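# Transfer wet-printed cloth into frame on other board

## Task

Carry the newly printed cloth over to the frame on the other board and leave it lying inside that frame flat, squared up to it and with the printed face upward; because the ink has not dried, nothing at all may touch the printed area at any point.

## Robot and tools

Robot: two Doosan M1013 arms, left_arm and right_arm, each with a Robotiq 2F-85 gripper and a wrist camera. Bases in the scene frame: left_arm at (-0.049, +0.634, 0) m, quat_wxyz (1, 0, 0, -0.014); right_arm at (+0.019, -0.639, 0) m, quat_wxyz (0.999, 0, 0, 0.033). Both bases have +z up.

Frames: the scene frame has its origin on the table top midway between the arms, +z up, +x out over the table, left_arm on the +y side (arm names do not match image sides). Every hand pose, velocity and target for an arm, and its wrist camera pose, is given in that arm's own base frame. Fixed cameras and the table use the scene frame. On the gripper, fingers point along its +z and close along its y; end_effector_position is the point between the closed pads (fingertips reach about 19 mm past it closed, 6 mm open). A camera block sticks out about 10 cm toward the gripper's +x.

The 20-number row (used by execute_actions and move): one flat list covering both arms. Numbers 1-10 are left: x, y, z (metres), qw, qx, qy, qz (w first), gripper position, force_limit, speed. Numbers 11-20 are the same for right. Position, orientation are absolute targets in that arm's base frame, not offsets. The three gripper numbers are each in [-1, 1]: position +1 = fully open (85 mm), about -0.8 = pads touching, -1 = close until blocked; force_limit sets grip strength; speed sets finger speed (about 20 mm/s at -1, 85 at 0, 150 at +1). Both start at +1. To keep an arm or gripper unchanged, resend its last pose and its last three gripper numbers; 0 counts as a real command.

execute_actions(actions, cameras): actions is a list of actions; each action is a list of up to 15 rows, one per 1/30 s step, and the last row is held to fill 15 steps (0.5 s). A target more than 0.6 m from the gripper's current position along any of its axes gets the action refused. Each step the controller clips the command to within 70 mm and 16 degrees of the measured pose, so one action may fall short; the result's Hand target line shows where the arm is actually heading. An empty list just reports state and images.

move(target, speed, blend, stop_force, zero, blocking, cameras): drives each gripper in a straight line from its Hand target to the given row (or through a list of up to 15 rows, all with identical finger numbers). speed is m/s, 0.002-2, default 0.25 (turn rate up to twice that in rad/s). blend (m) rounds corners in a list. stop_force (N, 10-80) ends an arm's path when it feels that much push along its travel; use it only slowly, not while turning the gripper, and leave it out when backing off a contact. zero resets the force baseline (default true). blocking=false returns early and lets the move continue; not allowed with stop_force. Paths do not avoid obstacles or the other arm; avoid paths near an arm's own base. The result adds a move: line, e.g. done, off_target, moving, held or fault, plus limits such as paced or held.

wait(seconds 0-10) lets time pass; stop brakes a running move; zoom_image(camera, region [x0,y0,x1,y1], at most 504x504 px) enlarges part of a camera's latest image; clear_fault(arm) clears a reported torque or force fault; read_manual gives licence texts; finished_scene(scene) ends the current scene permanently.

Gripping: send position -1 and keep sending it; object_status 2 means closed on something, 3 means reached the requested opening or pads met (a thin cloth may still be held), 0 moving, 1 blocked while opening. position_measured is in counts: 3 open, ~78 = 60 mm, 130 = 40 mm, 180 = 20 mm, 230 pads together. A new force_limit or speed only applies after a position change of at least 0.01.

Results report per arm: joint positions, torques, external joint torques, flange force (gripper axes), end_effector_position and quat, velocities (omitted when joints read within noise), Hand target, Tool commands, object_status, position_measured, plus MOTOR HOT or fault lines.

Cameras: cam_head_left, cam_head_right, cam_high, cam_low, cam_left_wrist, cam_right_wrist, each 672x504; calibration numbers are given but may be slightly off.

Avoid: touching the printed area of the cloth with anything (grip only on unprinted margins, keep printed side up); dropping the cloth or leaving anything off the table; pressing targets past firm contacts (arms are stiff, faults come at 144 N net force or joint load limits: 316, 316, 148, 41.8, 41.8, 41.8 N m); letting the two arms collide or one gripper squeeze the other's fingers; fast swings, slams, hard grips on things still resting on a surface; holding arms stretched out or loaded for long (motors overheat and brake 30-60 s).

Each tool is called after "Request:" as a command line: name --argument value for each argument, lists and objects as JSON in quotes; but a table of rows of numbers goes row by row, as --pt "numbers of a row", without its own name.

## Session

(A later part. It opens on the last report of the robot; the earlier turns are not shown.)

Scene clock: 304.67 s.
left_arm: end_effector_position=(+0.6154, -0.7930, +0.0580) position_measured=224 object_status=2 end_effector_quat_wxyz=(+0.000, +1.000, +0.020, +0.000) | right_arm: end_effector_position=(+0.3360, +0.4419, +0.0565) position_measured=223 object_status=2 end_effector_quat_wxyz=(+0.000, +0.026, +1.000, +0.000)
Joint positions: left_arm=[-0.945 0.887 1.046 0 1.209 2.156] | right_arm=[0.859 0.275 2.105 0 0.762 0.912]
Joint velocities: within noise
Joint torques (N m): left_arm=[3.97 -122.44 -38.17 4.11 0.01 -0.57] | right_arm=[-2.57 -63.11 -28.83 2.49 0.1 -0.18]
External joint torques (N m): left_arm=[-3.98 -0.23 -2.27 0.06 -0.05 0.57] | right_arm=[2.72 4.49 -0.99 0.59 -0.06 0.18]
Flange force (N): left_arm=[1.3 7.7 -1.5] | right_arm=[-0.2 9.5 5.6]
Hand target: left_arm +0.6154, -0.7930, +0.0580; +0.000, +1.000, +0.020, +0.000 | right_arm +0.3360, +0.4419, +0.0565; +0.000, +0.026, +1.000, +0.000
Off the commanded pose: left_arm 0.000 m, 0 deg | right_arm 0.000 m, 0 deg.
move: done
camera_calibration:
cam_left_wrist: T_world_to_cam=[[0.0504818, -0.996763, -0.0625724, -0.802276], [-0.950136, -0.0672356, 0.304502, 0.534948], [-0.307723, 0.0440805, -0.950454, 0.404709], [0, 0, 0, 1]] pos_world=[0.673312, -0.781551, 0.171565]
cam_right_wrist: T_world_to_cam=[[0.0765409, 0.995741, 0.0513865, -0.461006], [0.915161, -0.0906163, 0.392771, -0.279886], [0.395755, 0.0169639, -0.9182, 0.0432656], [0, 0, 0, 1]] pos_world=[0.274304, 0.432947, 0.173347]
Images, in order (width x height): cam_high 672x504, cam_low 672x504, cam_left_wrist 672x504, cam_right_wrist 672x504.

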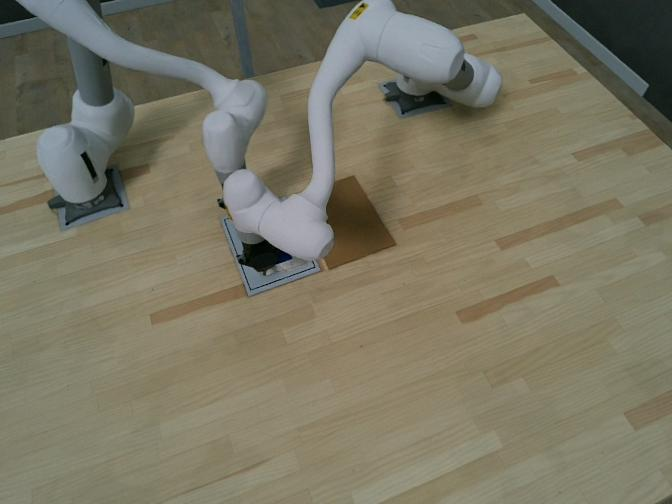

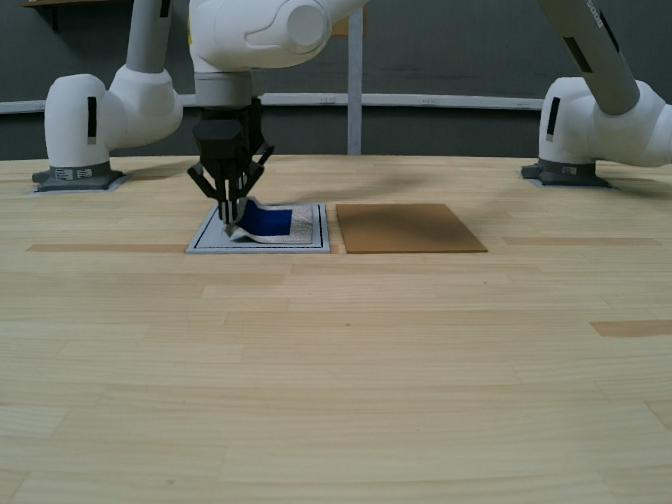

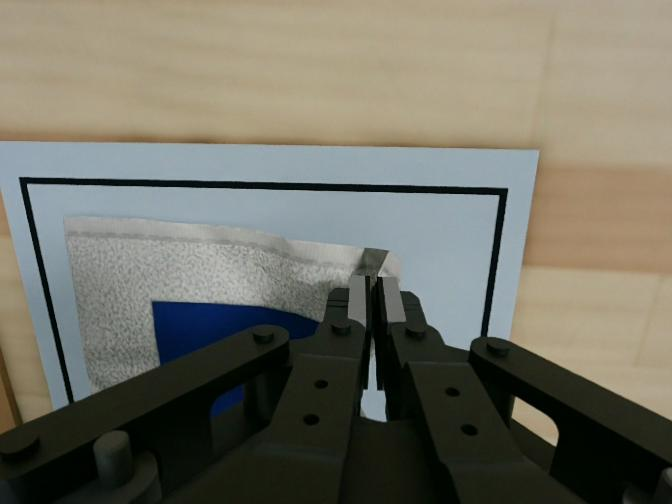

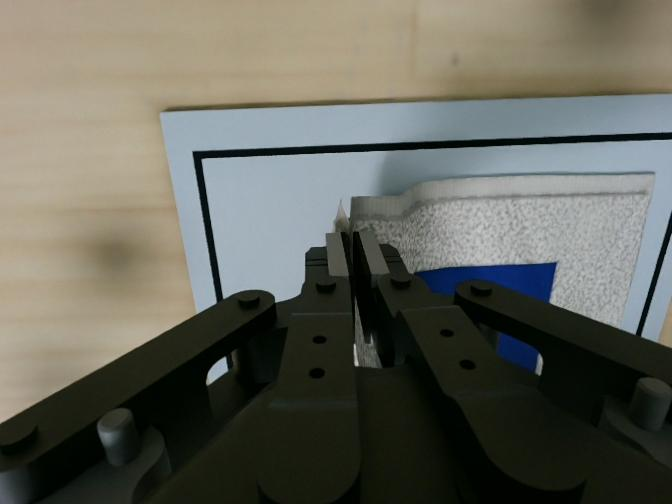

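Request:
move --pt "0.6158 -0.8050 0.037 0 0.99979 0.0203 0 -1 -0.9 -1 0.3354 0.4299 0.0355 0 0.0265 0.99965 0 -1 -0.9 -1" --speed 0.04 --cameras '["cam_low","cam_left_wrist","cam_right_wrist"]'

Request:
move --target '[0.6158,-0.8050,0.012,0,0.99979,0.0203,0,-1,-0.9,-1,0.3354,0.4299,0.0105,0,0.0265,0.99965,0,-1,-0.9,-1]' --speed 0.006 --stop_force 10 --cameras '["cam_low","cam_left_wrist","cam_right_wrist"]'

Scene clock: 307.23 s.
left_arm: end_effector_position=(+0.6158, -0.8050, +0.0370) position_measured=224 object_status=2 end_effector_quat_wxyz=(+0.000, +1.000, +0.020, +0.000) | right_arm: end_effector_position=(+0.3354, +0.4299, +0.0355) position_measured=223 object_status=2 end_effector_quat_wxyz=(+0.000, +0.027, +1.000, +0.000)
Joint positions: left_arm=[-0.952 0.918 1.026 0 1.198 2.149] | right_arm=[0.845 0.291 2.136 0 0.714 0.898]
Joint velocities: within noise
Joint torques (N m): left_arm=[3.51 -123.83 -37.65 4.08 -0.04 -0.58] | right_arm=[-2.6 -62.65 -26.69 2.34 0.14 -0.21]
External joint torques (N m): left_arm=[-3.67 -0.77 -2.67 0.07 -0.01 0.58] | right_arm=[2.63 3.82 -1.58 0.58 -0.09 0.21]
Flange force (N): left_arm=[1.9 8.0 -2.1] | right_arm=[-0.3 9.6 4.8]
Hand target: left_arm +0.6158, -0.8050, +0.0370; +0.000, +1.000, +0.020, +0.000 | right_arm +0.3354, +0.4299, +0.0355; +0.000, +0.026, +1.000, +0.000
Off the commanded pose: left_arm 0.000 m, 0 deg | right_arm 0.000 m, 0 deg.
move: done
camera_calibration:
cam_left_wrist: T_world_to_cam=[[0.0504818, -0.996763, -0.0625724, -0.815571], [-0.950136, -0.0672356, 0.304502, 0.540916], [-0.307723, 0.0440805, -0.950454, 0.385402], [0, 0, 0, 1]] pos_world=[0.673712, -0.793551, 0.150565]
cam_right_wrist: T_world_to_cam=[[0.0766307, 0.995733, 0.0514244, -0.447959], [0.915154, -0.0907137, 0.392765, -0.272133], [0.395754, 0.0169634, -0.9182, 0.0244249], [0, 0, 0, 1]] pos_world=[0.273704, 0.420947, 0.152347]
Images, in order (width x height): cam_low 672x504, cam_left_wrist 672x504, cam_right_wrist 672x504.

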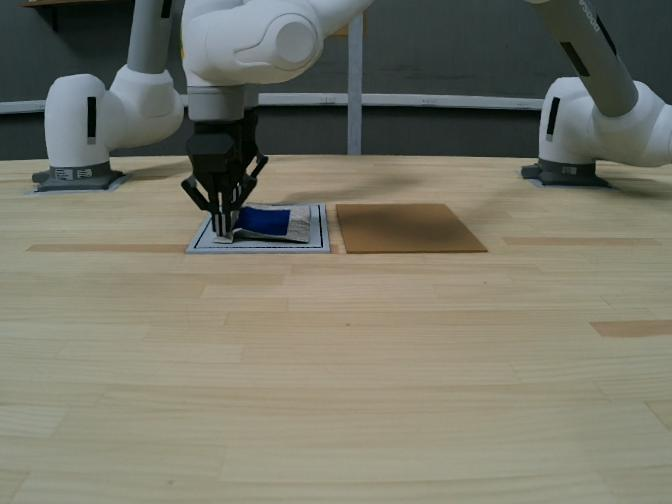

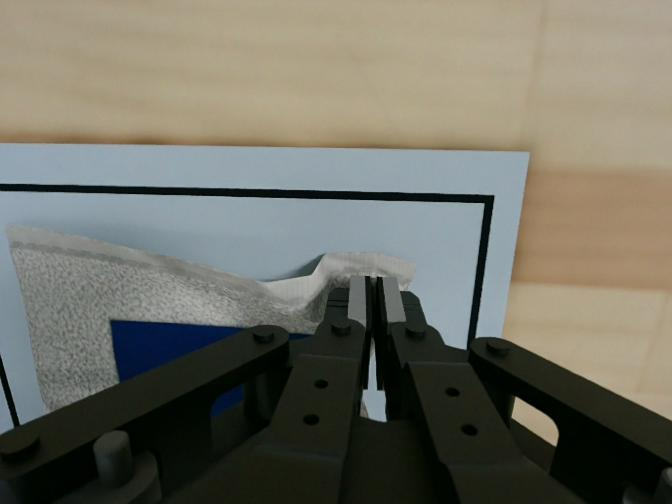

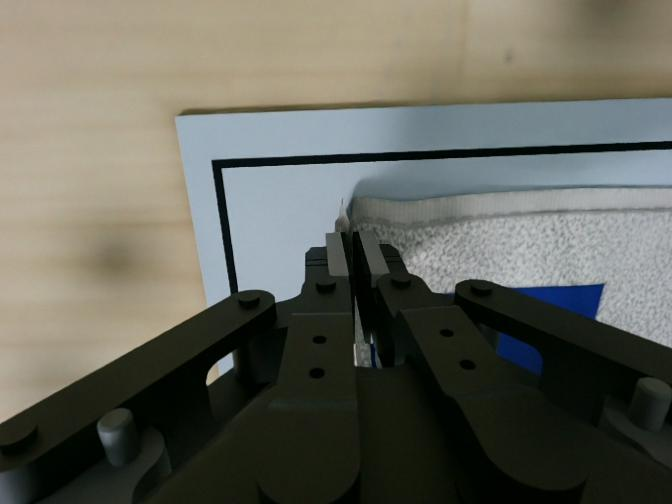

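Scene clock: 309.23 s.
left_arm: end_effector_position=(+0.6158, -0.8050, +0.0295) position_measured=224 object_status=2 end_effector_quat_wxyz=(+0.000, +1.000, +0.020, +0.000) | right_arm: end_effector_position=(+0.3354, +0.4299, +0.0271) position_measured=223 object_status=2 end_effector_quat_wxyz=(+0.000, +0.027, +1.000, +0.000)
Joint positions: left_arm=[-0.952 0.923 1.031 0 1.188 2.149] | right_arm=[0.845 0.304 2.141 0 0.697 0.898]
Joint velocities: within noise
Joint torques (N m): left_arm=[3.62 -108.76 -30.06 4.2 0.02 -0.52] | right_arm=[-2.49 -57.17 -22.91 2.33 -0.11 -0.23]
External joint torques (N m): left_arm=[-3.47 -16.5 -10.25 -0.04 -0.07 0.52] | right_arm=[2.54 -2.38 -4.83 0.53 0.15 0.23]
Flange force (N): left_arm=[1.0 6.5 -17.2] | right_arm=[0.4 8.3 -6.5]
Hand target: left_arm +0.6158, -0.8050, +0.0295; +0.000, +1.000, +0.020, +0.000 | right_arm +0.3354, +0.4299, +0.0271; +0.000, +0.027, +1.000, +0.000
Off the commanded pose: left_arm 0.018 m, 0 deg | right_arm 0.017 m, 0 deg.
move: contact (left_arm, right_arm)
camera_calibration:
cam_left_wrist: T_world_to_cam=[[0.0503949, -0.996769, -0.0625399, -0.815991], [-0.95017, -0.0671388, 0.304416, 0.543312], [-0.307632, 0.0440825, -0.950484, 0.378218], [0, 0, 0, 1]] pos_world=[0.673712, -0.793551, 0.143065]
cam_right_wrist: T_world_to_cam=[[0.0766376, 0.995732, 0.0514273, -0.447529], [0.915153, -0.0907212, 0.392765, -0.26883], [0.395754, 0.0169633, -0.9182, 0.016712], [0, 0, 0, 1]] pos_world=[0.273704, 0.420947, 0.143947]
Images, in order (width x height): cam_low 672x504, cam_left_wrist 672x504, cam_right_wrist 672x504.

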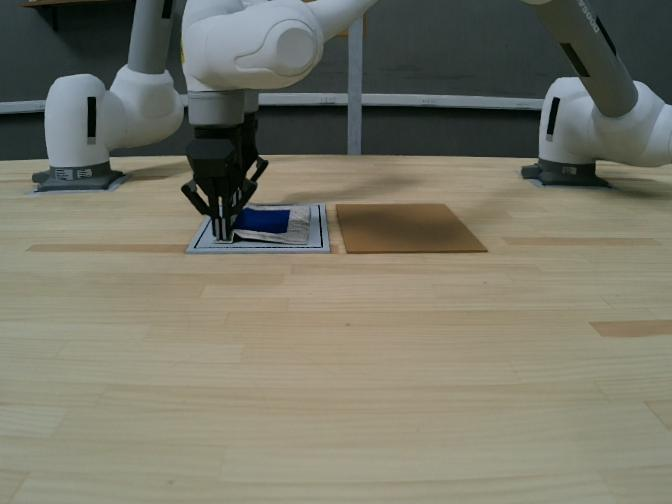

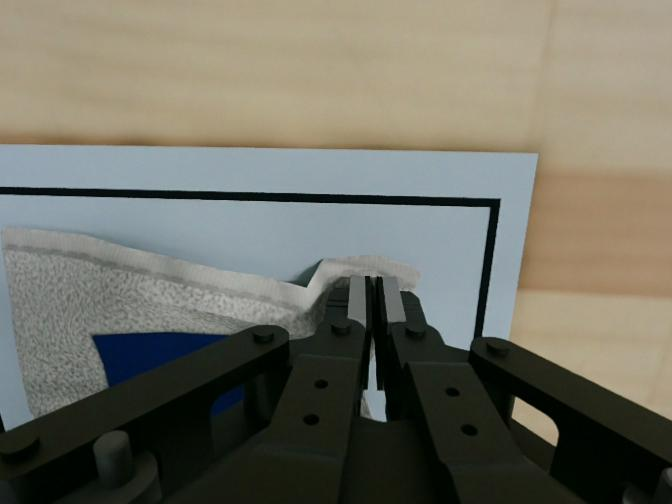

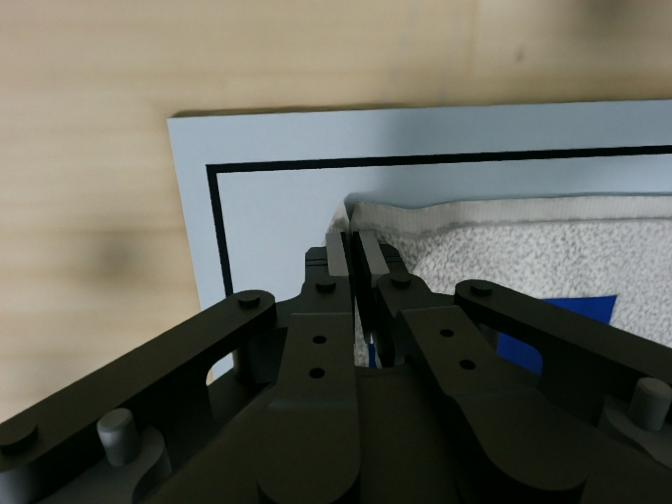

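Request:
execute_actions --actions '[[[0.6159,-0.8072,0.0294,0,0.99979,0.0203,0,-0.71,-0.9,-1,0.3354,0.4299,0.0271,0,0.0265,0.99965,0,-1,-0.9,-1]],[[0.6160,-0.8094,0.0292,0,0.99979,0.0203,0,-0.62,-0.9,-1,0.3354,0.4299,0.0271,0,0.0265,0.99965,0,-1,-0.9,-1]],[[0.6161,-0.8116,0.0290,0,0.99979,0.0203,0,-0.52,-0.9,-1,0.3354,0.4299,0.0271,0,0.0265,0.99965,0,-1,-0.9,-1]],[[0.6162,-0.8138,0.0288,0,0.99979,0.0203,0,-0.43,-0.9,-1,0.3354,0.4299,0.0271,0,0.0265,0.99965,0,-1,-0.9,-1]],[[0.6163,-0.8160,0.0286,0,0.99979,0.0203,0,-0.34,-0.9,-1,0.3354,0.4299,0.0271,0,0.0265,0.99965,0,-1,-0.9,-1]]]' --cameras '["cam_low","cam_left_wrist"]'

Request:
zoom_image --camera "cam_left_wrist" --region '[200, 130, 550, 390]'

Scene clock: 314.40 s.
left_arm: end_effector_position=(+0.6163, -0.8160, +0.0286) position_measured=173 object_status=3 end_effector_quat_wxyz=(+0.000, +1.000, +0.020, +0.000) | right_arm: end_effector_position=(+0.3354, +0.4299, +0.0271) position_measured=223 object_status=2 end_effector_quat_wxyz=(+0.000, +0.027, +1.000, +0.000)
Joint positions: left_arm=[-0.958 0.94 1 0 1.202 2.143] | right_arm=[0.845 0.304 2.141 0 0.697 0.898]
Joint velocities: within noise
Joint torques (N m): left_arm=[5.53 -103.66 -26.57 4.5 0.48 -0.57] | right_arm=[-2.39 -56.87 -22.78 2.31 -0.1 -0.2]
External joint torques (N m): left_arm=[-5.47 -22.84 -13.96 -0.32 -0.53 0.57] | right_arm=[2.28 -2.79 -5.01 0.56 0.14 0.2]
External joint torques at the end of the 1st action: left_arm=[-1.65 -11.59 -6.55 0.61 0.82 0.59] | right_arm=[2.72 -2.55 -4.93 0.55 0.16 0.18]
External joint torques at the end of the 2nd action: left_arm=[-3.13 -14.98 -9.3 0.12 0.06 0.59] | right_arm=[2.42 -2.74 -4.9 0.53 0.17 0.2]
External joint torques at the end of the 3rd action: left_arm=[-4.6 -19.43 -11.97 -0.09 -0.2 0.57] | right_arm=[2.65 -2.83 -4.88 0.53 0.14 0.18]
External joint torques at the end of the 4th action: left_arm=[-4.62 -22.71 -13.62 -0.22 -0.39 0.58] | right_arm=[2.26 -2.59 -4.86 0.52 0.12 0.2]
Flange force (N): left_arm=[0.1 8.5 -23.0] | right_arm=[0.1 7.8 -7.2]
Flange force at the end of the 1st action (N): left_arm=[1.1 3.4 -12.8] | right_arm=[0.6 8.4 -6.8]
Flange force at the end of the 2nd action (N): left_arm=[1.2 6.1 -15.7] | right_arm=[0.4 7.8 -7.1]
Flange force at the end of the 3rd action (N): left_arm=[0.5 7.7 -20.0] | right_arm=[0.8 7.9 -7.2]
Flange force at the end of the 4th action (N): left_arm=[0.3 7.4 -22.9] | right_arm=[0.1 7.7 -6.8]
Hand target: left_arm +0.6163, -0.8160, +0.0286; +0.000, +1.000, +0.020, +0.000 | right_arm +0.3354, +0.4299, +0.0271; +0.000, +0.026, +1.000, +0.000
Off the commanded pose: left_arm 0.000 m, 0 deg | right_arm 0.000 m, 0 deg.
camera_calibration:
cam_left_wrist: T_world_to_cam=[[0.0504519, -0.996758, -0.0626674, -0.827055], [-0.950138, -0.0672361, 0.304495, 0.543242], [-0.307722, 0.0441803, -0.95045, 0.378041], [0, 0, 0, 1]] pos_world=[0.674212, -0.804551, 0.142065]
Images, in order (width x height): cam_low 672x504, cam_left_wrist 672x504.

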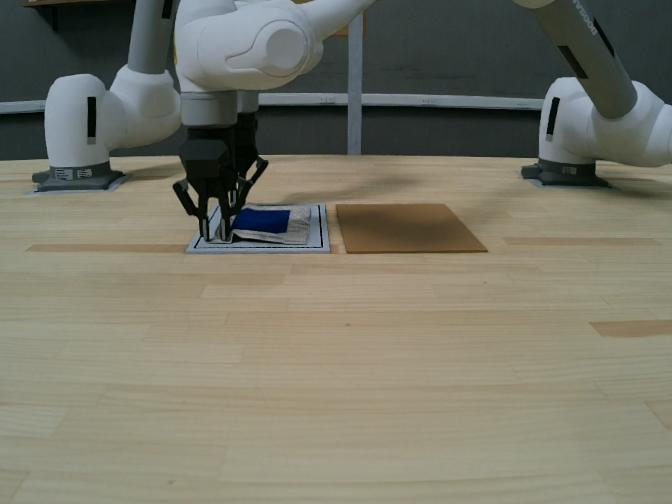

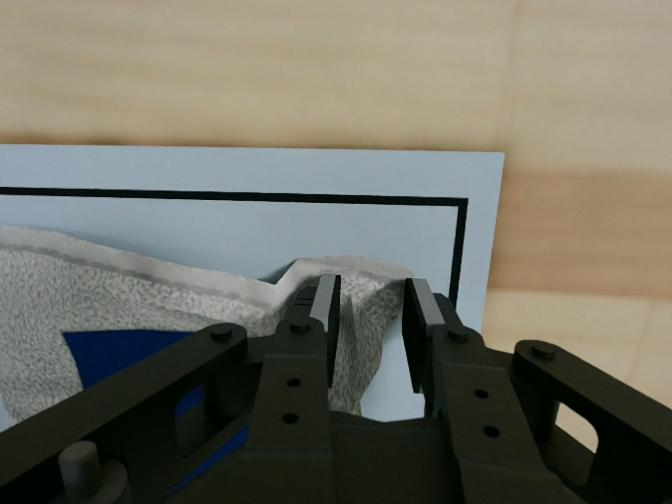

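Scaled by 1.440 from the camera's 672x504 image, which has a finer 960x720 frame.

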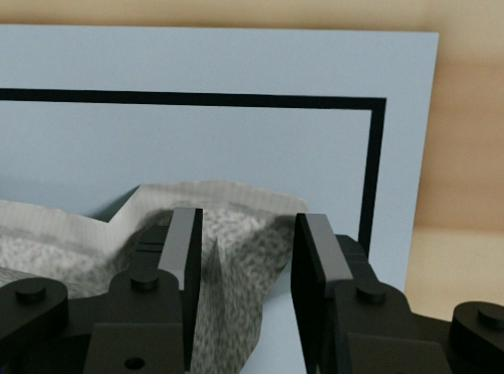

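Request:
move --target '[0.6163,-0.8160,0.07,0,0.99979,0.0203,0,-0.34,-0.9,-1,0.3354,0.4299,0.0271,0,0.0265,0.99965,0,-1,-0.9,-1]' --speed 0.05 --cameras '["cam_left_wrist"]'

Request:
execute_actions --actions '[[[0.6163,-0.8160,0.07,0,0.99979,0.0203,0,-0.34,-0.9,-1,0.3353,0.4277,0.0270,0,0.0265,0.99965,0,-0.71,-0.9,-1]],[[0.6163,-0.8160,0.07,0,0.99979,0.0203,0,-0.34,-0.9,-1,0.3352,0.4255,0.0268,0,0.0265,0.99965,0,-0.62,-0.9,-1]],[[0.6163,-0.8160,0.07,0,0.99979,0.0203,0,-0.34,-0.9,-1,0.3351,0.4233,0.0266,0,0.0265,0.99965,0,-0.52,-0.9,-1]],[[0.6163,-0.8160,0.07,0,0.99979,0.0203,0,-0.34,-0.9,-1,0.3350,0.4211,0.0264,0,0.0265,0.99965,0,-0.43,-0.9,-1]],[[0.6163,-0.8160,0.07,0,0.99979,0.0203,0,-0.34,-0.9,-1,0.3349,0.4189,0.0263,0,0.0265,0.99965,0,-0.34,-0.9,-1]]]' --cameras '["cam_low","cam_left_wrist","cam_right_wrist"]'

Scene clock: 317.93 s.
left_arm: end_effector_position=(+0.6163, -0.8160, +0.0700) position_measured=173 object_status=3 end_effector_quat_wxyz=(+0.000, +1.000, +0.020, +0.000) | right_arm: end_effector_position=(+0.3354, +0.4299, +0.0271) position_measured=223 object_status=2 end_effector_quat_wxyz=(+0.000, +0.026, +1.000, +0.000)
Joint positions: left_arm=[-0.958 0.913 0.973 0 1.256 2.143] | right_arm=[0.845 0.304 2.141 0 0.697 0.898]
Joint velocities: within noise
Joint torques (N m): left_arm=[3.44 -124.55 -38.77 4.17 0.06 -0.56] | right_arm=[-2.57 -57.1 -22.96 2.29 -0.07 -0.19]
External joint torques (N m): left_arm=[-3.7 -0.46 -2.33 0.06 -0.1 0.56] | right_arm=[2.42 -2.4 -4.84 0.58 0.11 0.19]
Flange force (N): left_arm=[1.6 7.6 -1.8] | right_arm=[0.2 8.0 -6.4]
Hand target: left_arm +0.6163, -0.8160, +0.0700; +0.000, +1.000, +0.020, +0.000 | right_arm +0.3354, +0.4299, +0.0271; +0.000, +0.026, +1.000, +0.000
Off the commanded pose: left_arm 0.000 m, 0 deg | right_arm 0.000 m, 0 deg.
move: done
camera_calibration:
cam_left_wrist: T_world_to_cam=[[0.0504519, -0.996758, -0.0626674, -0.824461], [-0.950138, -0.0672361, 0.304495, 0.530635], [-0.307722, 0.0441803, -0.95045, 0.417389], [0, 0, 0, 1]] pos_world=[0.674212, -0.804551, 0.183465]
Images, in order (width x height): cam_left_wrist 672x504.

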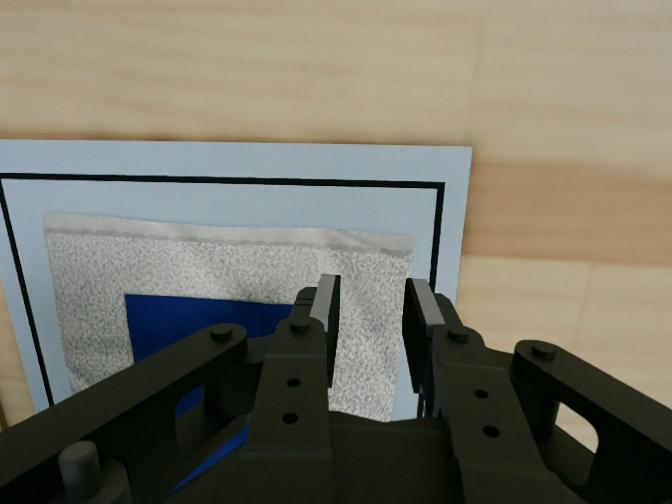

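Scene clock: 320.63 s.
left_arm: end_effector_position=(+0.6163, -0.8160, +0.0700) position_measured=173 object_status=3 end_effector_quat_wxyz=(+0.000, +1.000, +0.020, +0.000) | right_arm: end_effector_position=(+0.3349, +0.4189, +0.0263) position_measured=172 object_status=3 end_effector_quat_wxyz=(+0.000, +0.026, +1.000, +0.000)
Joint positions: left_arm=[-0.958 0.913 0.973 0 1.256 2.143] | right_arm=[0.832 0.294 2.158 0 0.69 0.885]
Joint velocities: within noise
Joint torques (N m): left_arm=[3.38 -124.49 -38.57 4.13 0 -0.61] | right_arm=[-1.8 -57.79 -24.84 2.51 -0.44 -0.19]
External joint torques (N m): left_arm=[-3.14 -0.72 -2.6 0.12 -0.05 0.61] | right_arm=[1.63 -0.55 -2.73 0.33 0.48 0.19]
External joint torques at the end of the 1st action: left_arm=[-3.32 -0.93 -2.62 0.1 -0.08 0.58] | right_arm=[3.25 0.13 -3.9 0.89 -0.2 0.16]
External joint torques at the end of the 2nd action: left_arm=[-3.74 -1.02 -2.79 0.12 -0.13 0.56] | right_arm=[2.63 -0.09 -3.86 0.57 -0.13 0.23]
External joint torques at the end of the 3rd action: left_arm=[-3.46 -0.81 -2.66 0.14 -0.1 0.59] | right_arm=[2.19 -2.08 -4.2 0.5 0.18 0.19]
External joint torques at the end of the 4th action: left_arm=[-3.5 -0.28 -2.45 0.07 -0.09 0.54] | right_arm=[2 -2.2 -4.06 0.35 0.41 0.21]
Flange force (N): left_arm=[2.4 7.8 -2.2] | right_arm=[-0.1 6.0 -3.3]
Flange force at the end of the 1st action (N): left_arm=[2.0 7.6 -2.3] | right_arm=[0.7 9.9 -1.6]
Flange force at the end of the 2nd action (N): left_arm=[1.9 8.1 -2.5] | right_arm=[0.1 9.1 -2.0]
Flange force at the end of the 3rd action (N): left_arm=[2.1 8.0 -2.3] | right_arm=[0.3 7.2 -5.8]
Flange force at the end of the 4th action (N): left_arm=[2.1 8.2 -1.8] | right_arm=[0.2 6.8 -6.4]
Hand target: left_arm +0.6163, -0.8160, +0.0700; +0.000, +1.000, +0.020, +0.000 | right_arm +0.3349, +0.4189, +0.0263; +0.000, +0.026, +1.000, +0.000
Off the commanded pose: left_arm 0.000 m, 0 deg | right_arm 0.000 m, 0 deg.
camera_calibration:
cam_left_wrist: T_world_to_cam=[[0.0504519, -0.996758, -0.0626674, -0.824461], [-0.950138, -0.0672361, 0.304495, 0.530635], [-0.307722, 0.0441803, -0.95045, 0.417389], [0, 0, 0, 1]] pos_world=[0.674212, -0.804551, 0.183465]
cam_right_wrist: T_world_to_cam=[[0.076672, 0.995734, 0.0513257, -0.436385], [0.915187, -0.0907112, 0.392689, -0.268976], [0.39567, 0.0168644, -0.918238, 0.0164724], [0, 0, 0, 1]] pos_world=[0.273104, 0.409847, 0.143147]
Images, in order (width x height): cam_low 672x504, cam_left_wrist 672x504, cam_right_wrist 672x504.

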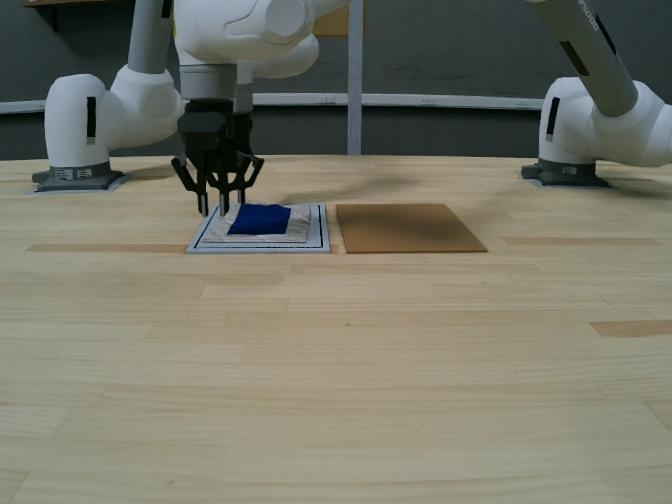

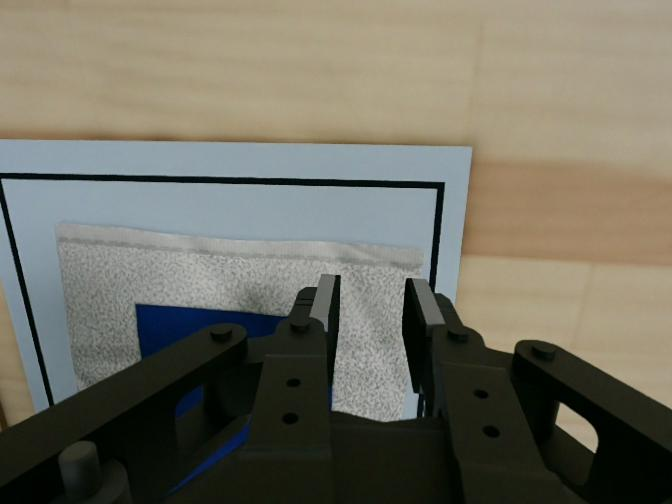

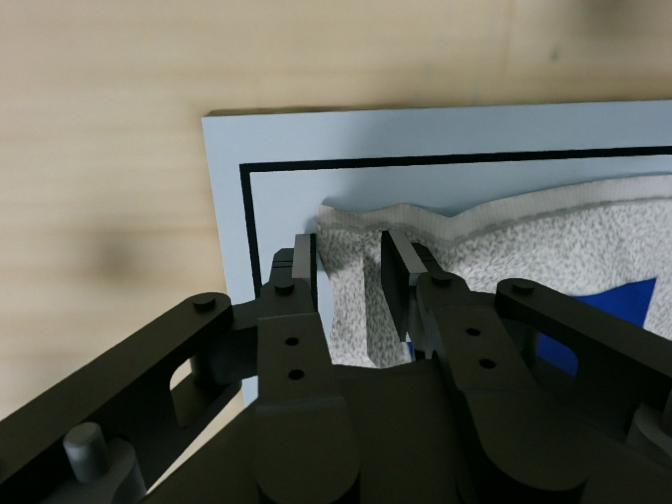

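Request:
move --target '[0.6163,-0.8160,0.10,0,0.99979,0.0203,0,-0.34,-0.9,-1,0.3349,0.4189,0.10,0,0.0265,0.99965,0,-0.34,-0.9,-1]' --speed 0.06 --cameras '["cam_low","cam_left_wrist","cam_right_wrist"]'

Request:
zoom_image --camera "cam_left_wrist" --region '[0, 120, 500, 420]'

Request:
zoom_image --camera "cam_right_wrist" --region '[172, 80, 672, 420]'

Scene clock: 323.90 s.
left_arm: end_effector_position=(+0.6163, -0.8160, +0.1000) position_measured=173 object_status=3 end_effector_quat_wxyz=(+0.000, +1.000, +0.020, +0.000) | right_arm: end_effector_position=(+0.3349, +0.4189, +0.1000) position_measured=172 object_status=3 end_effector_quat_wxyz=(+0.000, +0.026, +1.000, +0.000)
Joint positions: left_arm=[-0.958 0.896 0.95 0 1.296 2.143] | right_arm=[0.832 0.192 2.108 0 0.841 0.885]
Joint velocities: within noise
Joint torques (N m): left_arm=[3.65 -123.78 -38.93 4.2 0.08 -0.61] | right_arm=[-2.61 -56.82 -31.4 2.66 0.12 -0.19]
External joint torques (N m): left_arm=[-3.74 -1.34 -2.94 0.12 -0.13 0.61] | right_arm=[2.49 4.51 -0.78 0.66 -0.08 0.19]
Flange force (N): left_arm=[1.9 8.1 -3.0] | right_arm=[-0.6 9.4 5.2]
Hand target: left_arm +0.6163, -0.8160, +0.1000; +0.000, +1.000, +0.020, +0.000 | right_arm +0.3349, +0.4189, +0.1000; +0.000, +0.026, +1.000, +0.000
Off the commanded pose: left_arm 0.000 m, 0 deg | right_arm 0.000 m, 0 deg.
move: done
camera_calibration:
cam_left_wrist: T_world_to_cam=[[0.0504519, -0.996758, -0.0626674, -0.822581], [-0.950138, -0.0672361, 0.304495, 0.521501], [-0.307722, 0.0441803, -0.95045, 0.445903], [0, 0, 0, 1]] pos_world=[0.674212, -0.804551, 0.213465]
cam_right_wrist: T_world_to_cam=[[0.076672, 0.995734, 0.0513257, -0.440275], [0.915187, -0.0907112, 0.392689, -0.298], [0.39567, 0.0168644, -0.918238, 0.0841052], [0, 0, 0, 1]] pos_world=[0.273204, 0.409947, 0.216847]
Images, in order (width x height): cam_low 672x504, cam_left_wrist 672x504, cam_right_wrist 672x504.

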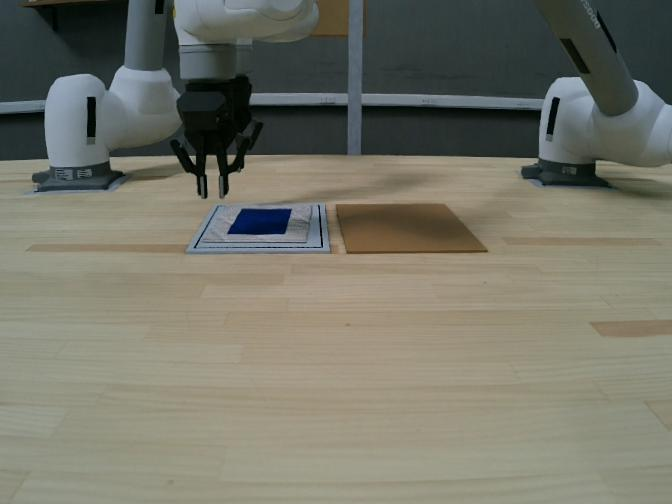

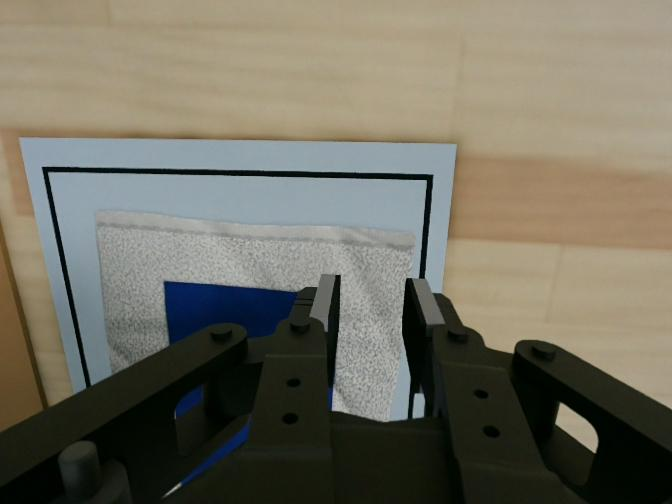

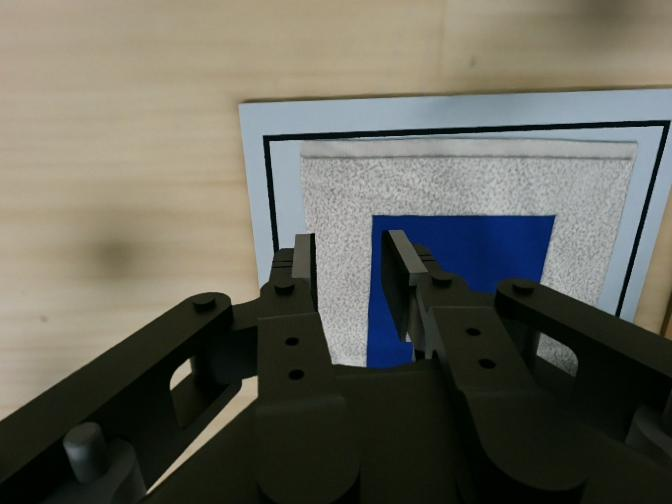

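Scaled by 1.008 from the camera's 672x504 image, which has a finer 960x720 frame.

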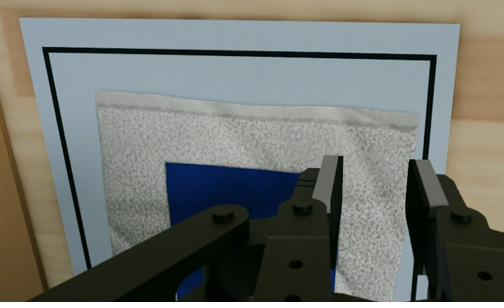

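Scaled by 1.008 from the camera's 672x504 image, which has a finer 960x720 frame.

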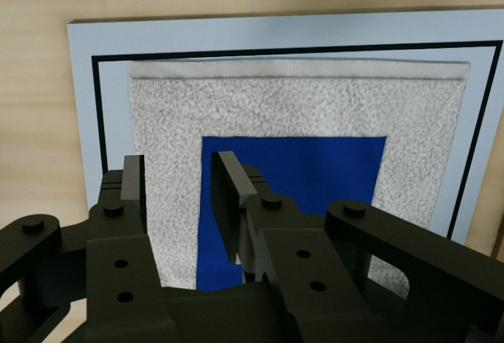

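Request:
move --pt "0.5998 -0.8221 0.06 0 0.99979 0.0203 0 -0.9 -0.9 -0.5 0.3269 0.4205 0.06 0 0.0265 0.99965 0 -0.9 -0.9 -0.5" --pt "0.5998 -0.8221 0.042 0 0.99979 0.0203 0 -0.9 -0.9 -0.5 0.3269 0.4205 0.040 0 0.0265 0.99965 0 -0.9 -0.9 -0.5" --speed 0.06 --cameras '["cam_left_wrist","cam_right_wrist"]'

Scene clock: 332.50 s.
left_arm: end_effector_position=(+0.5998, -0.8221, +0.0420) position_measured=231 object_status=3 end_effector_quat_wxyz=(+0.000, +1.000, +0.020, +0.000) | right_arm: end_effector_position=(+0.3269, +0.4205, +0.0400) position_measured=231 object_status=3 end_effector_quat_wxyz=(+0.000, +0.027, +1.000, +0.000)
Joint positions: left_arm=[-0.974 0.922 1.009 0 1.211 2.127] | right_arm=[0.845 0.269 2.157 0 0.716 0.898]
Joint velocities: within noise
Joint torques (N m): left_arm=[3.47 -124.28 -38.07 4.05 0.06 -0.56] | right_arm=[-2.57 -60.88 -27.39 2.29 0.09 -0.17]
External joint torques (N m): left_arm=[-3.46 -0.82 -2.46 0.12 -0.11 0.56] | right_arm=[2.59 4.38 -0.95 0.64 -0.04 0.17]
Flange force (N): left_arm=[1.4 7.2 -1.9] | right_arm=[-0.1 9.2 5.9]
Hand target: left_arm +0.5998, -0.8221, +0.0420; +0.000, +1.000, +0.020, +0.000 | right_arm +0.3269, +0.4205, +0.0400; +0.000, +0.026, +1.000, +0.000
Off the commanded pose: left_arm 0.000 m, 0 deg | right_arm 0.000 m, 0 deg.
move: done
camera_calibration:
cam_left_wrist: T_world_to_cam=[[0.0504818, -0.996763, -0.0625724, -0.831495], [-0.950136, -0.0672356, 0.304502, 0.523042], [-0.307723, 0.0440805, -0.950454, 0.385984], [0, 0, 0, 1]] pos_world=[0.657712, -0.810651, 0.155565]
cam_right_wrist: T_world_to_cam=[[0.0766307, 0.995733, 0.0514244, -0.438179], [0.915154, -0.0907137, 0.392765, -0.266974], [0.395754, 0.0169634, -0.9182, 0.0320801], [0, 0, 0, 1]] pos_world=[0.265204, 0.411547, 0.156847]
Images, in order (width x height): cam_left_wrist 672x504, cam_right_wrist 672x504.

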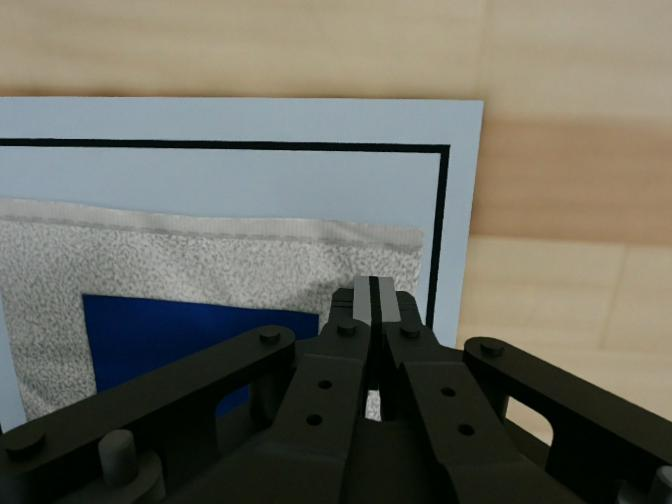

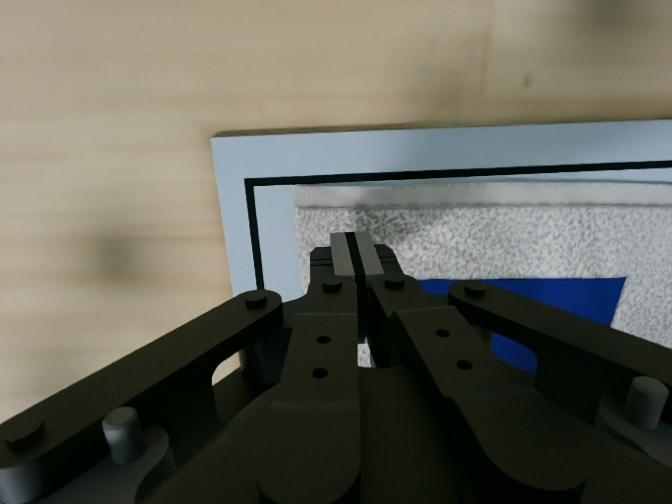

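Request:
move --target '[0.5998,-0.8221,0.012,0,0.99979,0.0203,0,-0.9,-0.9,-0.5,0.3269,0.4205,0.012,0,0.0265,0.99965,0,-0.9,-0.9,-0.5]' --speed 0.006 --stop_force 12 --cameras '["cam_left_wrist","cam_right_wrist"]'

Scene clock: 339.90 s.
left_arm: end_effector_position=(+0.5998, -0.8222, +0.0286) position_measured=231 object_status=3 end_effector_quat_wxyz=(+0.000, +1.000, +0.020, +0.000) | right_arm: end_effector_position=(+0.3269, +0.4205, +0.0261) position_measured=231 object_status=3 end_effector_quat_wxyz=(+0.000, +0.026, +1.000, +0.000)
Joint positions: left_arm=[-0.974 0.931 1.017 0 1.194 2.127] | right_arm=[0.845 0.29 2.165 0 0.687 0.898]
Joint velocities: within noise
Joint torques (N m): left_arm=[3.39 -103.89 -28.19 4.07 -0.48 -0.57] | right_arm=[-2.68 -52.08 -20.94 2.23 -0.26 -0.13]
External joint torques (N m): left_arm=[-3.61 -21.73 -12.17 0.08 0.43 0.57] | right_arm=[2.68 -5.37 -6.35 0.59 0.31 0.13]
Flange force (N): left_arm=[-0.1 5.2 -22.5] | right_arm=[1.1 7.7 -12.3]
Hand target: left_arm +0.5998, -0.8222, +0.0287; +0.000, +1.000, +0.020, +0.000 | right_arm +0.3269, +0.4205, +0.0261; +0.000, +0.026, +1.000, +0.000
Off the commanded pose: left_arm 0.017 m, 0 deg | right_arm 0.014 m, 0 deg.
move: contact (left_arm, right_arm)
camera_calibration:
cam_left_wrist: T_world_to_cam=[[0.0504221, -0.996775, -0.0624325, -0.832424], [-0.950207, -0.0671264, 0.304305, 0.527279], [-0.307514, 0.0439801, -0.950527, 0.373043], [0, 0, 0, 1]] pos_world=[0.657713, -0.810751, 0.142164]
cam_right_wrist: T_world_to_cam=[[0.0765913, 0.995731, 0.0515221, -0.437467], [0.915142, -0.0907167, 0.392792, -0.261514], [0.395789, 0.0170655, -0.918183, 0.0192632], [0, 0, 0, 1]] pos_world=[0.265204, 0.411547, 0.142947]
Images, in order (width x height): cam_left_wrist 672x504, cam_right_wrist 672x504.

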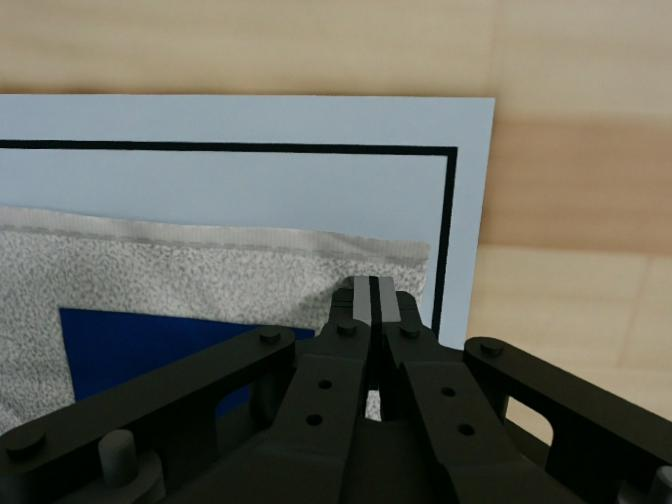

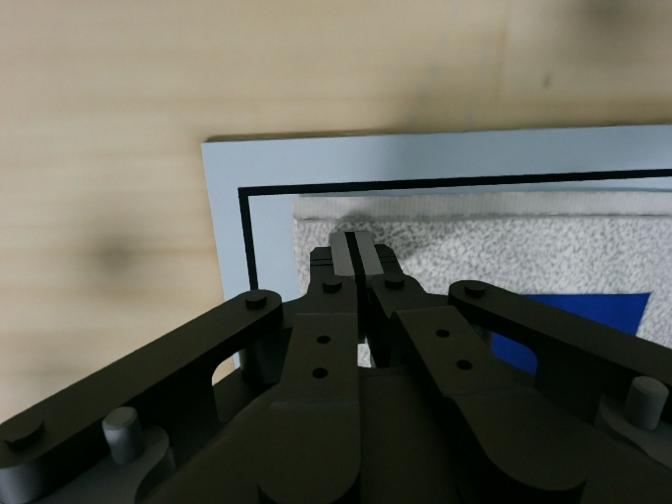

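Request:
move --target '[0.6128,-0.8134,0.0287,0,0.99936,0.0393,0,-0.9,-0.9,-0.5,0.3399,0.4196,0.0261,0,0.0455,0.99896,0,-0.9,-0.9,-0.5]' --speed 0.015 --cameras '["cam_left_wrist","cam_right_wrist"]'

Request:
move --target '[0.6128,-0.8134,0.10,0,0.99936,0.0393,0,-0.9,-0.9,-0.5,0.3399,0.4196,0.10,0,0.0455,0.99896,0,-0.9,-0.9,-0.5]' --speed 0.06

Scene clock: 343.37 s.
left_arm: end_effector_position=(+0.6128, -0.8134, +0.0287) position_measured=231 object_status=3 end_effector_quat_wxyz=(+0.000, +0.999, +0.039, +0.000) | right_arm: end_effector_position=(+0.3399, +0.4196, +0.0261) position_measured=231 object_status=3 end_effector_quat_wxyz=(+0.000, +0.045, +0.999, +0.000)
Joint positions: left_arm=[-0.959 0.932 1.014 0 1.195 2.104] | right_arm=[0.826 0.299 2.151 0 0.692 0.917]
Joint velocities: within noise
Joint torques (N m): left_arm=[10.92 -105.39 -28.56 6.35 -0.03 -0.57] | right_arm=[-5.48 -54 -23.64 1.22 -1.23 -0.16]
External joint torques (N m): left_arm=[-10.96 -19.87 -11.64 -2.2 -0.01 0.57] | right_arm=[5.62 -4.63 -3.88 1.63 1.27 0.16]
Flange force (N): left_arm=[-6.0 9.5 -20.3] | right_arm=[7.2 8.5 -11.7]
Hand target: left_arm +0.6128, -0.8134, +0.0287; +0.000, +0.999, +0.039, +0.000 | right_arm +0.3399, +0.4196, +0.0261; +0.000, +0.046, +0.999, +0.000
Off the commanded pose: left_arm 0.000 m, 0 deg | right_arm 0.000 m, 0 deg.
move: done
camera_calibration:
cam_left_wrist: T_world_to_cam=[[0.0882809, -0.994122, -0.0626755, -0.845367], [-0.946908, -0.103283, 0.304464, 0.508727], [-0.309147, 0.0324696, -0.95046, 0.368283], [0, 0, 0, 1]] pos_world=[0.670201, -0.799813, 0.142165]
cam_right_wrist: T_world_to_cam=[[0.114435, 0.9921, 0.0513955, -0.448882], [0.911053, -0.125432, 0.392747, -0.257488], [0.396091, 0.0018802, -0.918209, 0.0204191], [0, 0, 0, 1]] pos_world=[0.277865, 0.413001, 0.142947]
Images, in order (width x height): cam_left_wrist 672x504, cam_right_wrist 672x504.

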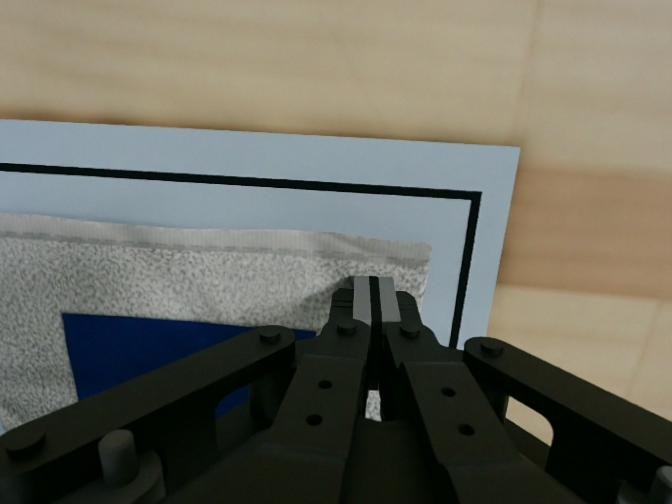

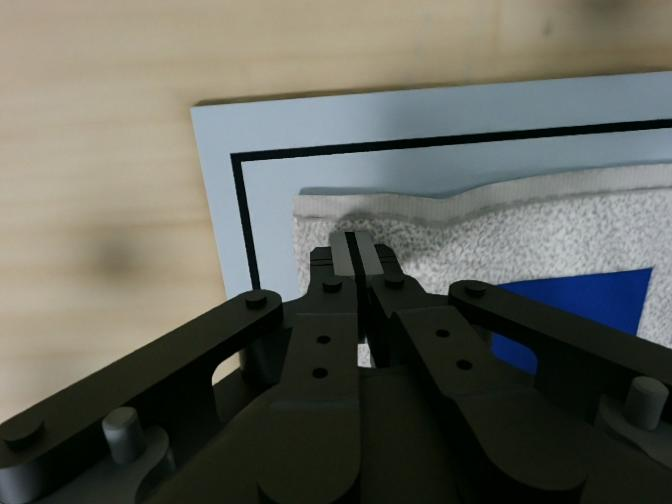

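Scene clock: 344.90 s.
left_arm: end_effector_position=(+0.6128, -0.8134, +0.1000) position_measured=231 object_status=3 end_effector_quat_wxyz=(+0.000, +0.999, +0.039, +0.000) | right_arm: end_effector_position=(+0.3399, +0.4196, +0.1000) position_measured=231 object_status=3 end_effector_quat_wxyz=(+0.000, +0.046, +0.999, +0.000)
Joint positions: left_arm=[-0.959 0.888 0.965 0 1.289 2.104] | right_arm=[0.826 0.198 2.102 0 0.843 0.917]
Joint velocities: within noise
Joint torques (N m): left_arm=[3.43 -123.14 -39.03 4.17 0.03 -0.58] | right_arm=[-2.52 -57.4 -31.1 2.71 0.06 -0.16]
External joint torques (N m): left_arm=[-3.33 -0.95 -2.61 0.13 -0.08 0.58] | right_arm=[2.38 4.55 -1.13 0.62 -0.02 0.16]
Flange force (N): left_arm=[1.7 7.6 -2.6] | right_arm=[-0.9 9.9 4.8]
Hand target: left_arm +0.6128, -0.8134, +0.1000; +0.000, +0.999, +0.039, +0.000 | right_arm +0.3399, +0.4196, +0.1000; +0.000, +0.046, +0.999, +0.000
Off the commanded pose: left_arm 0.000 m, 0 deg | right_arm 0.000 m, 0 deg.
move: done
camera_calibration:
cam_left_wrist: T_world_to_cam=[[0.0882809, -0.994122, -0.0626755, -0.840892], [-0.946908, -0.103283, 0.304464, 0.486989], [-0.309147, 0.0324696, -0.95046, 0.436145], [0, 0, 0, 1]] pos_world=[0.670201, -0.799813, 0.213565]
cam_right_wrist: T_world_to_cam=[[0.114435, 0.9921, 0.0513955, -0.45268], [0.911053, -0.125432, 0.392747, -0.286512], [0.396091, 0.0018802, -0.918209, 0.0882748], [0, 0, 0, 1]] pos_world=[0.277865, 0.413001, 0.216847]

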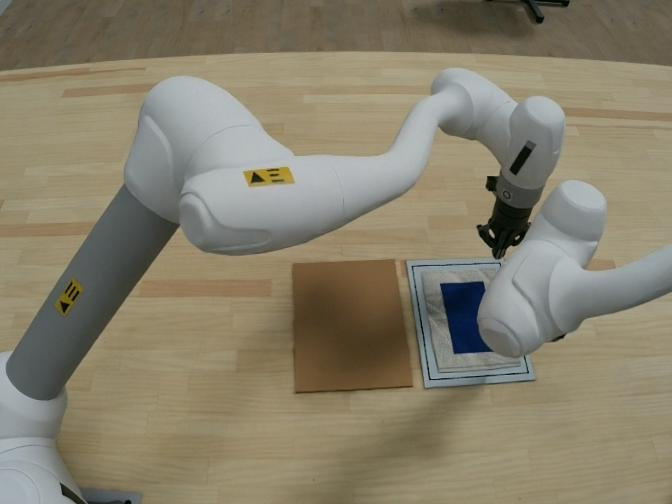

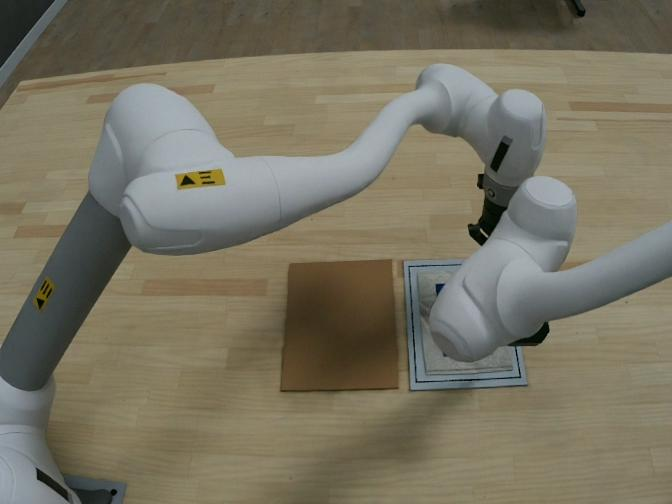

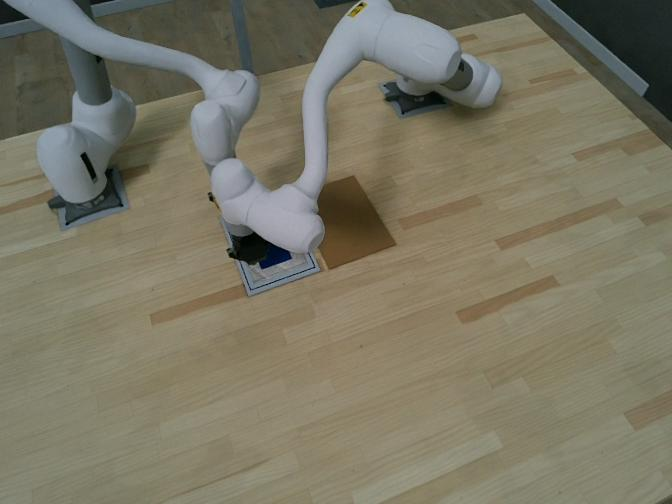

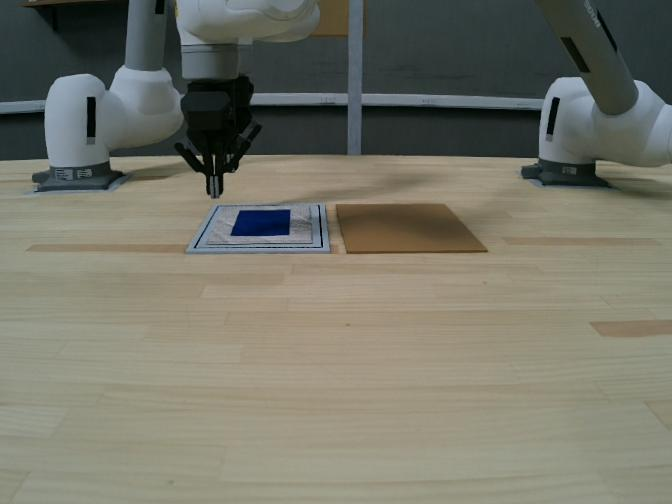

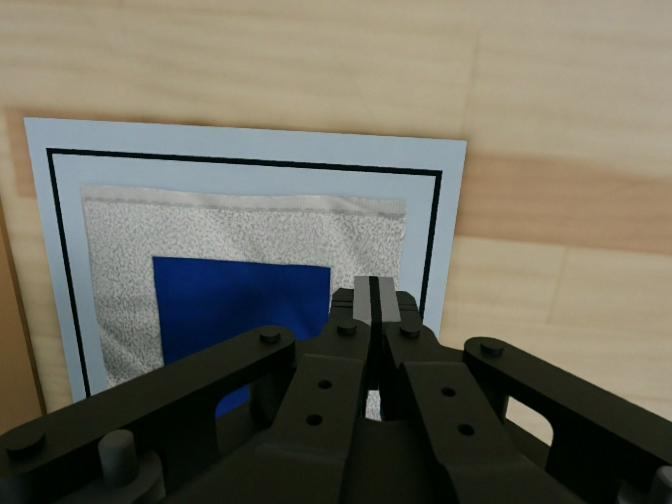

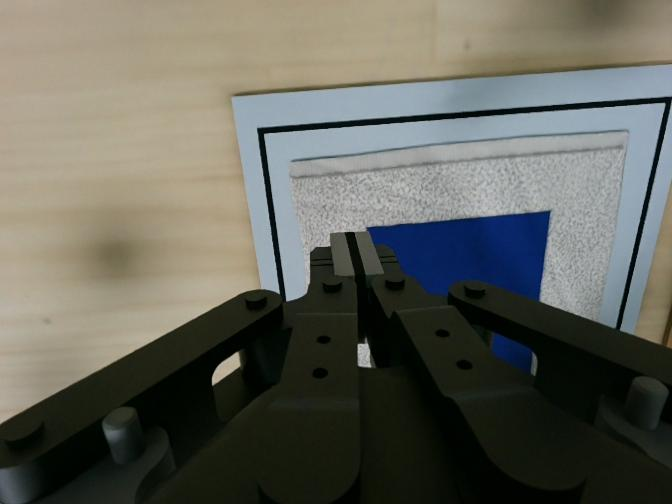

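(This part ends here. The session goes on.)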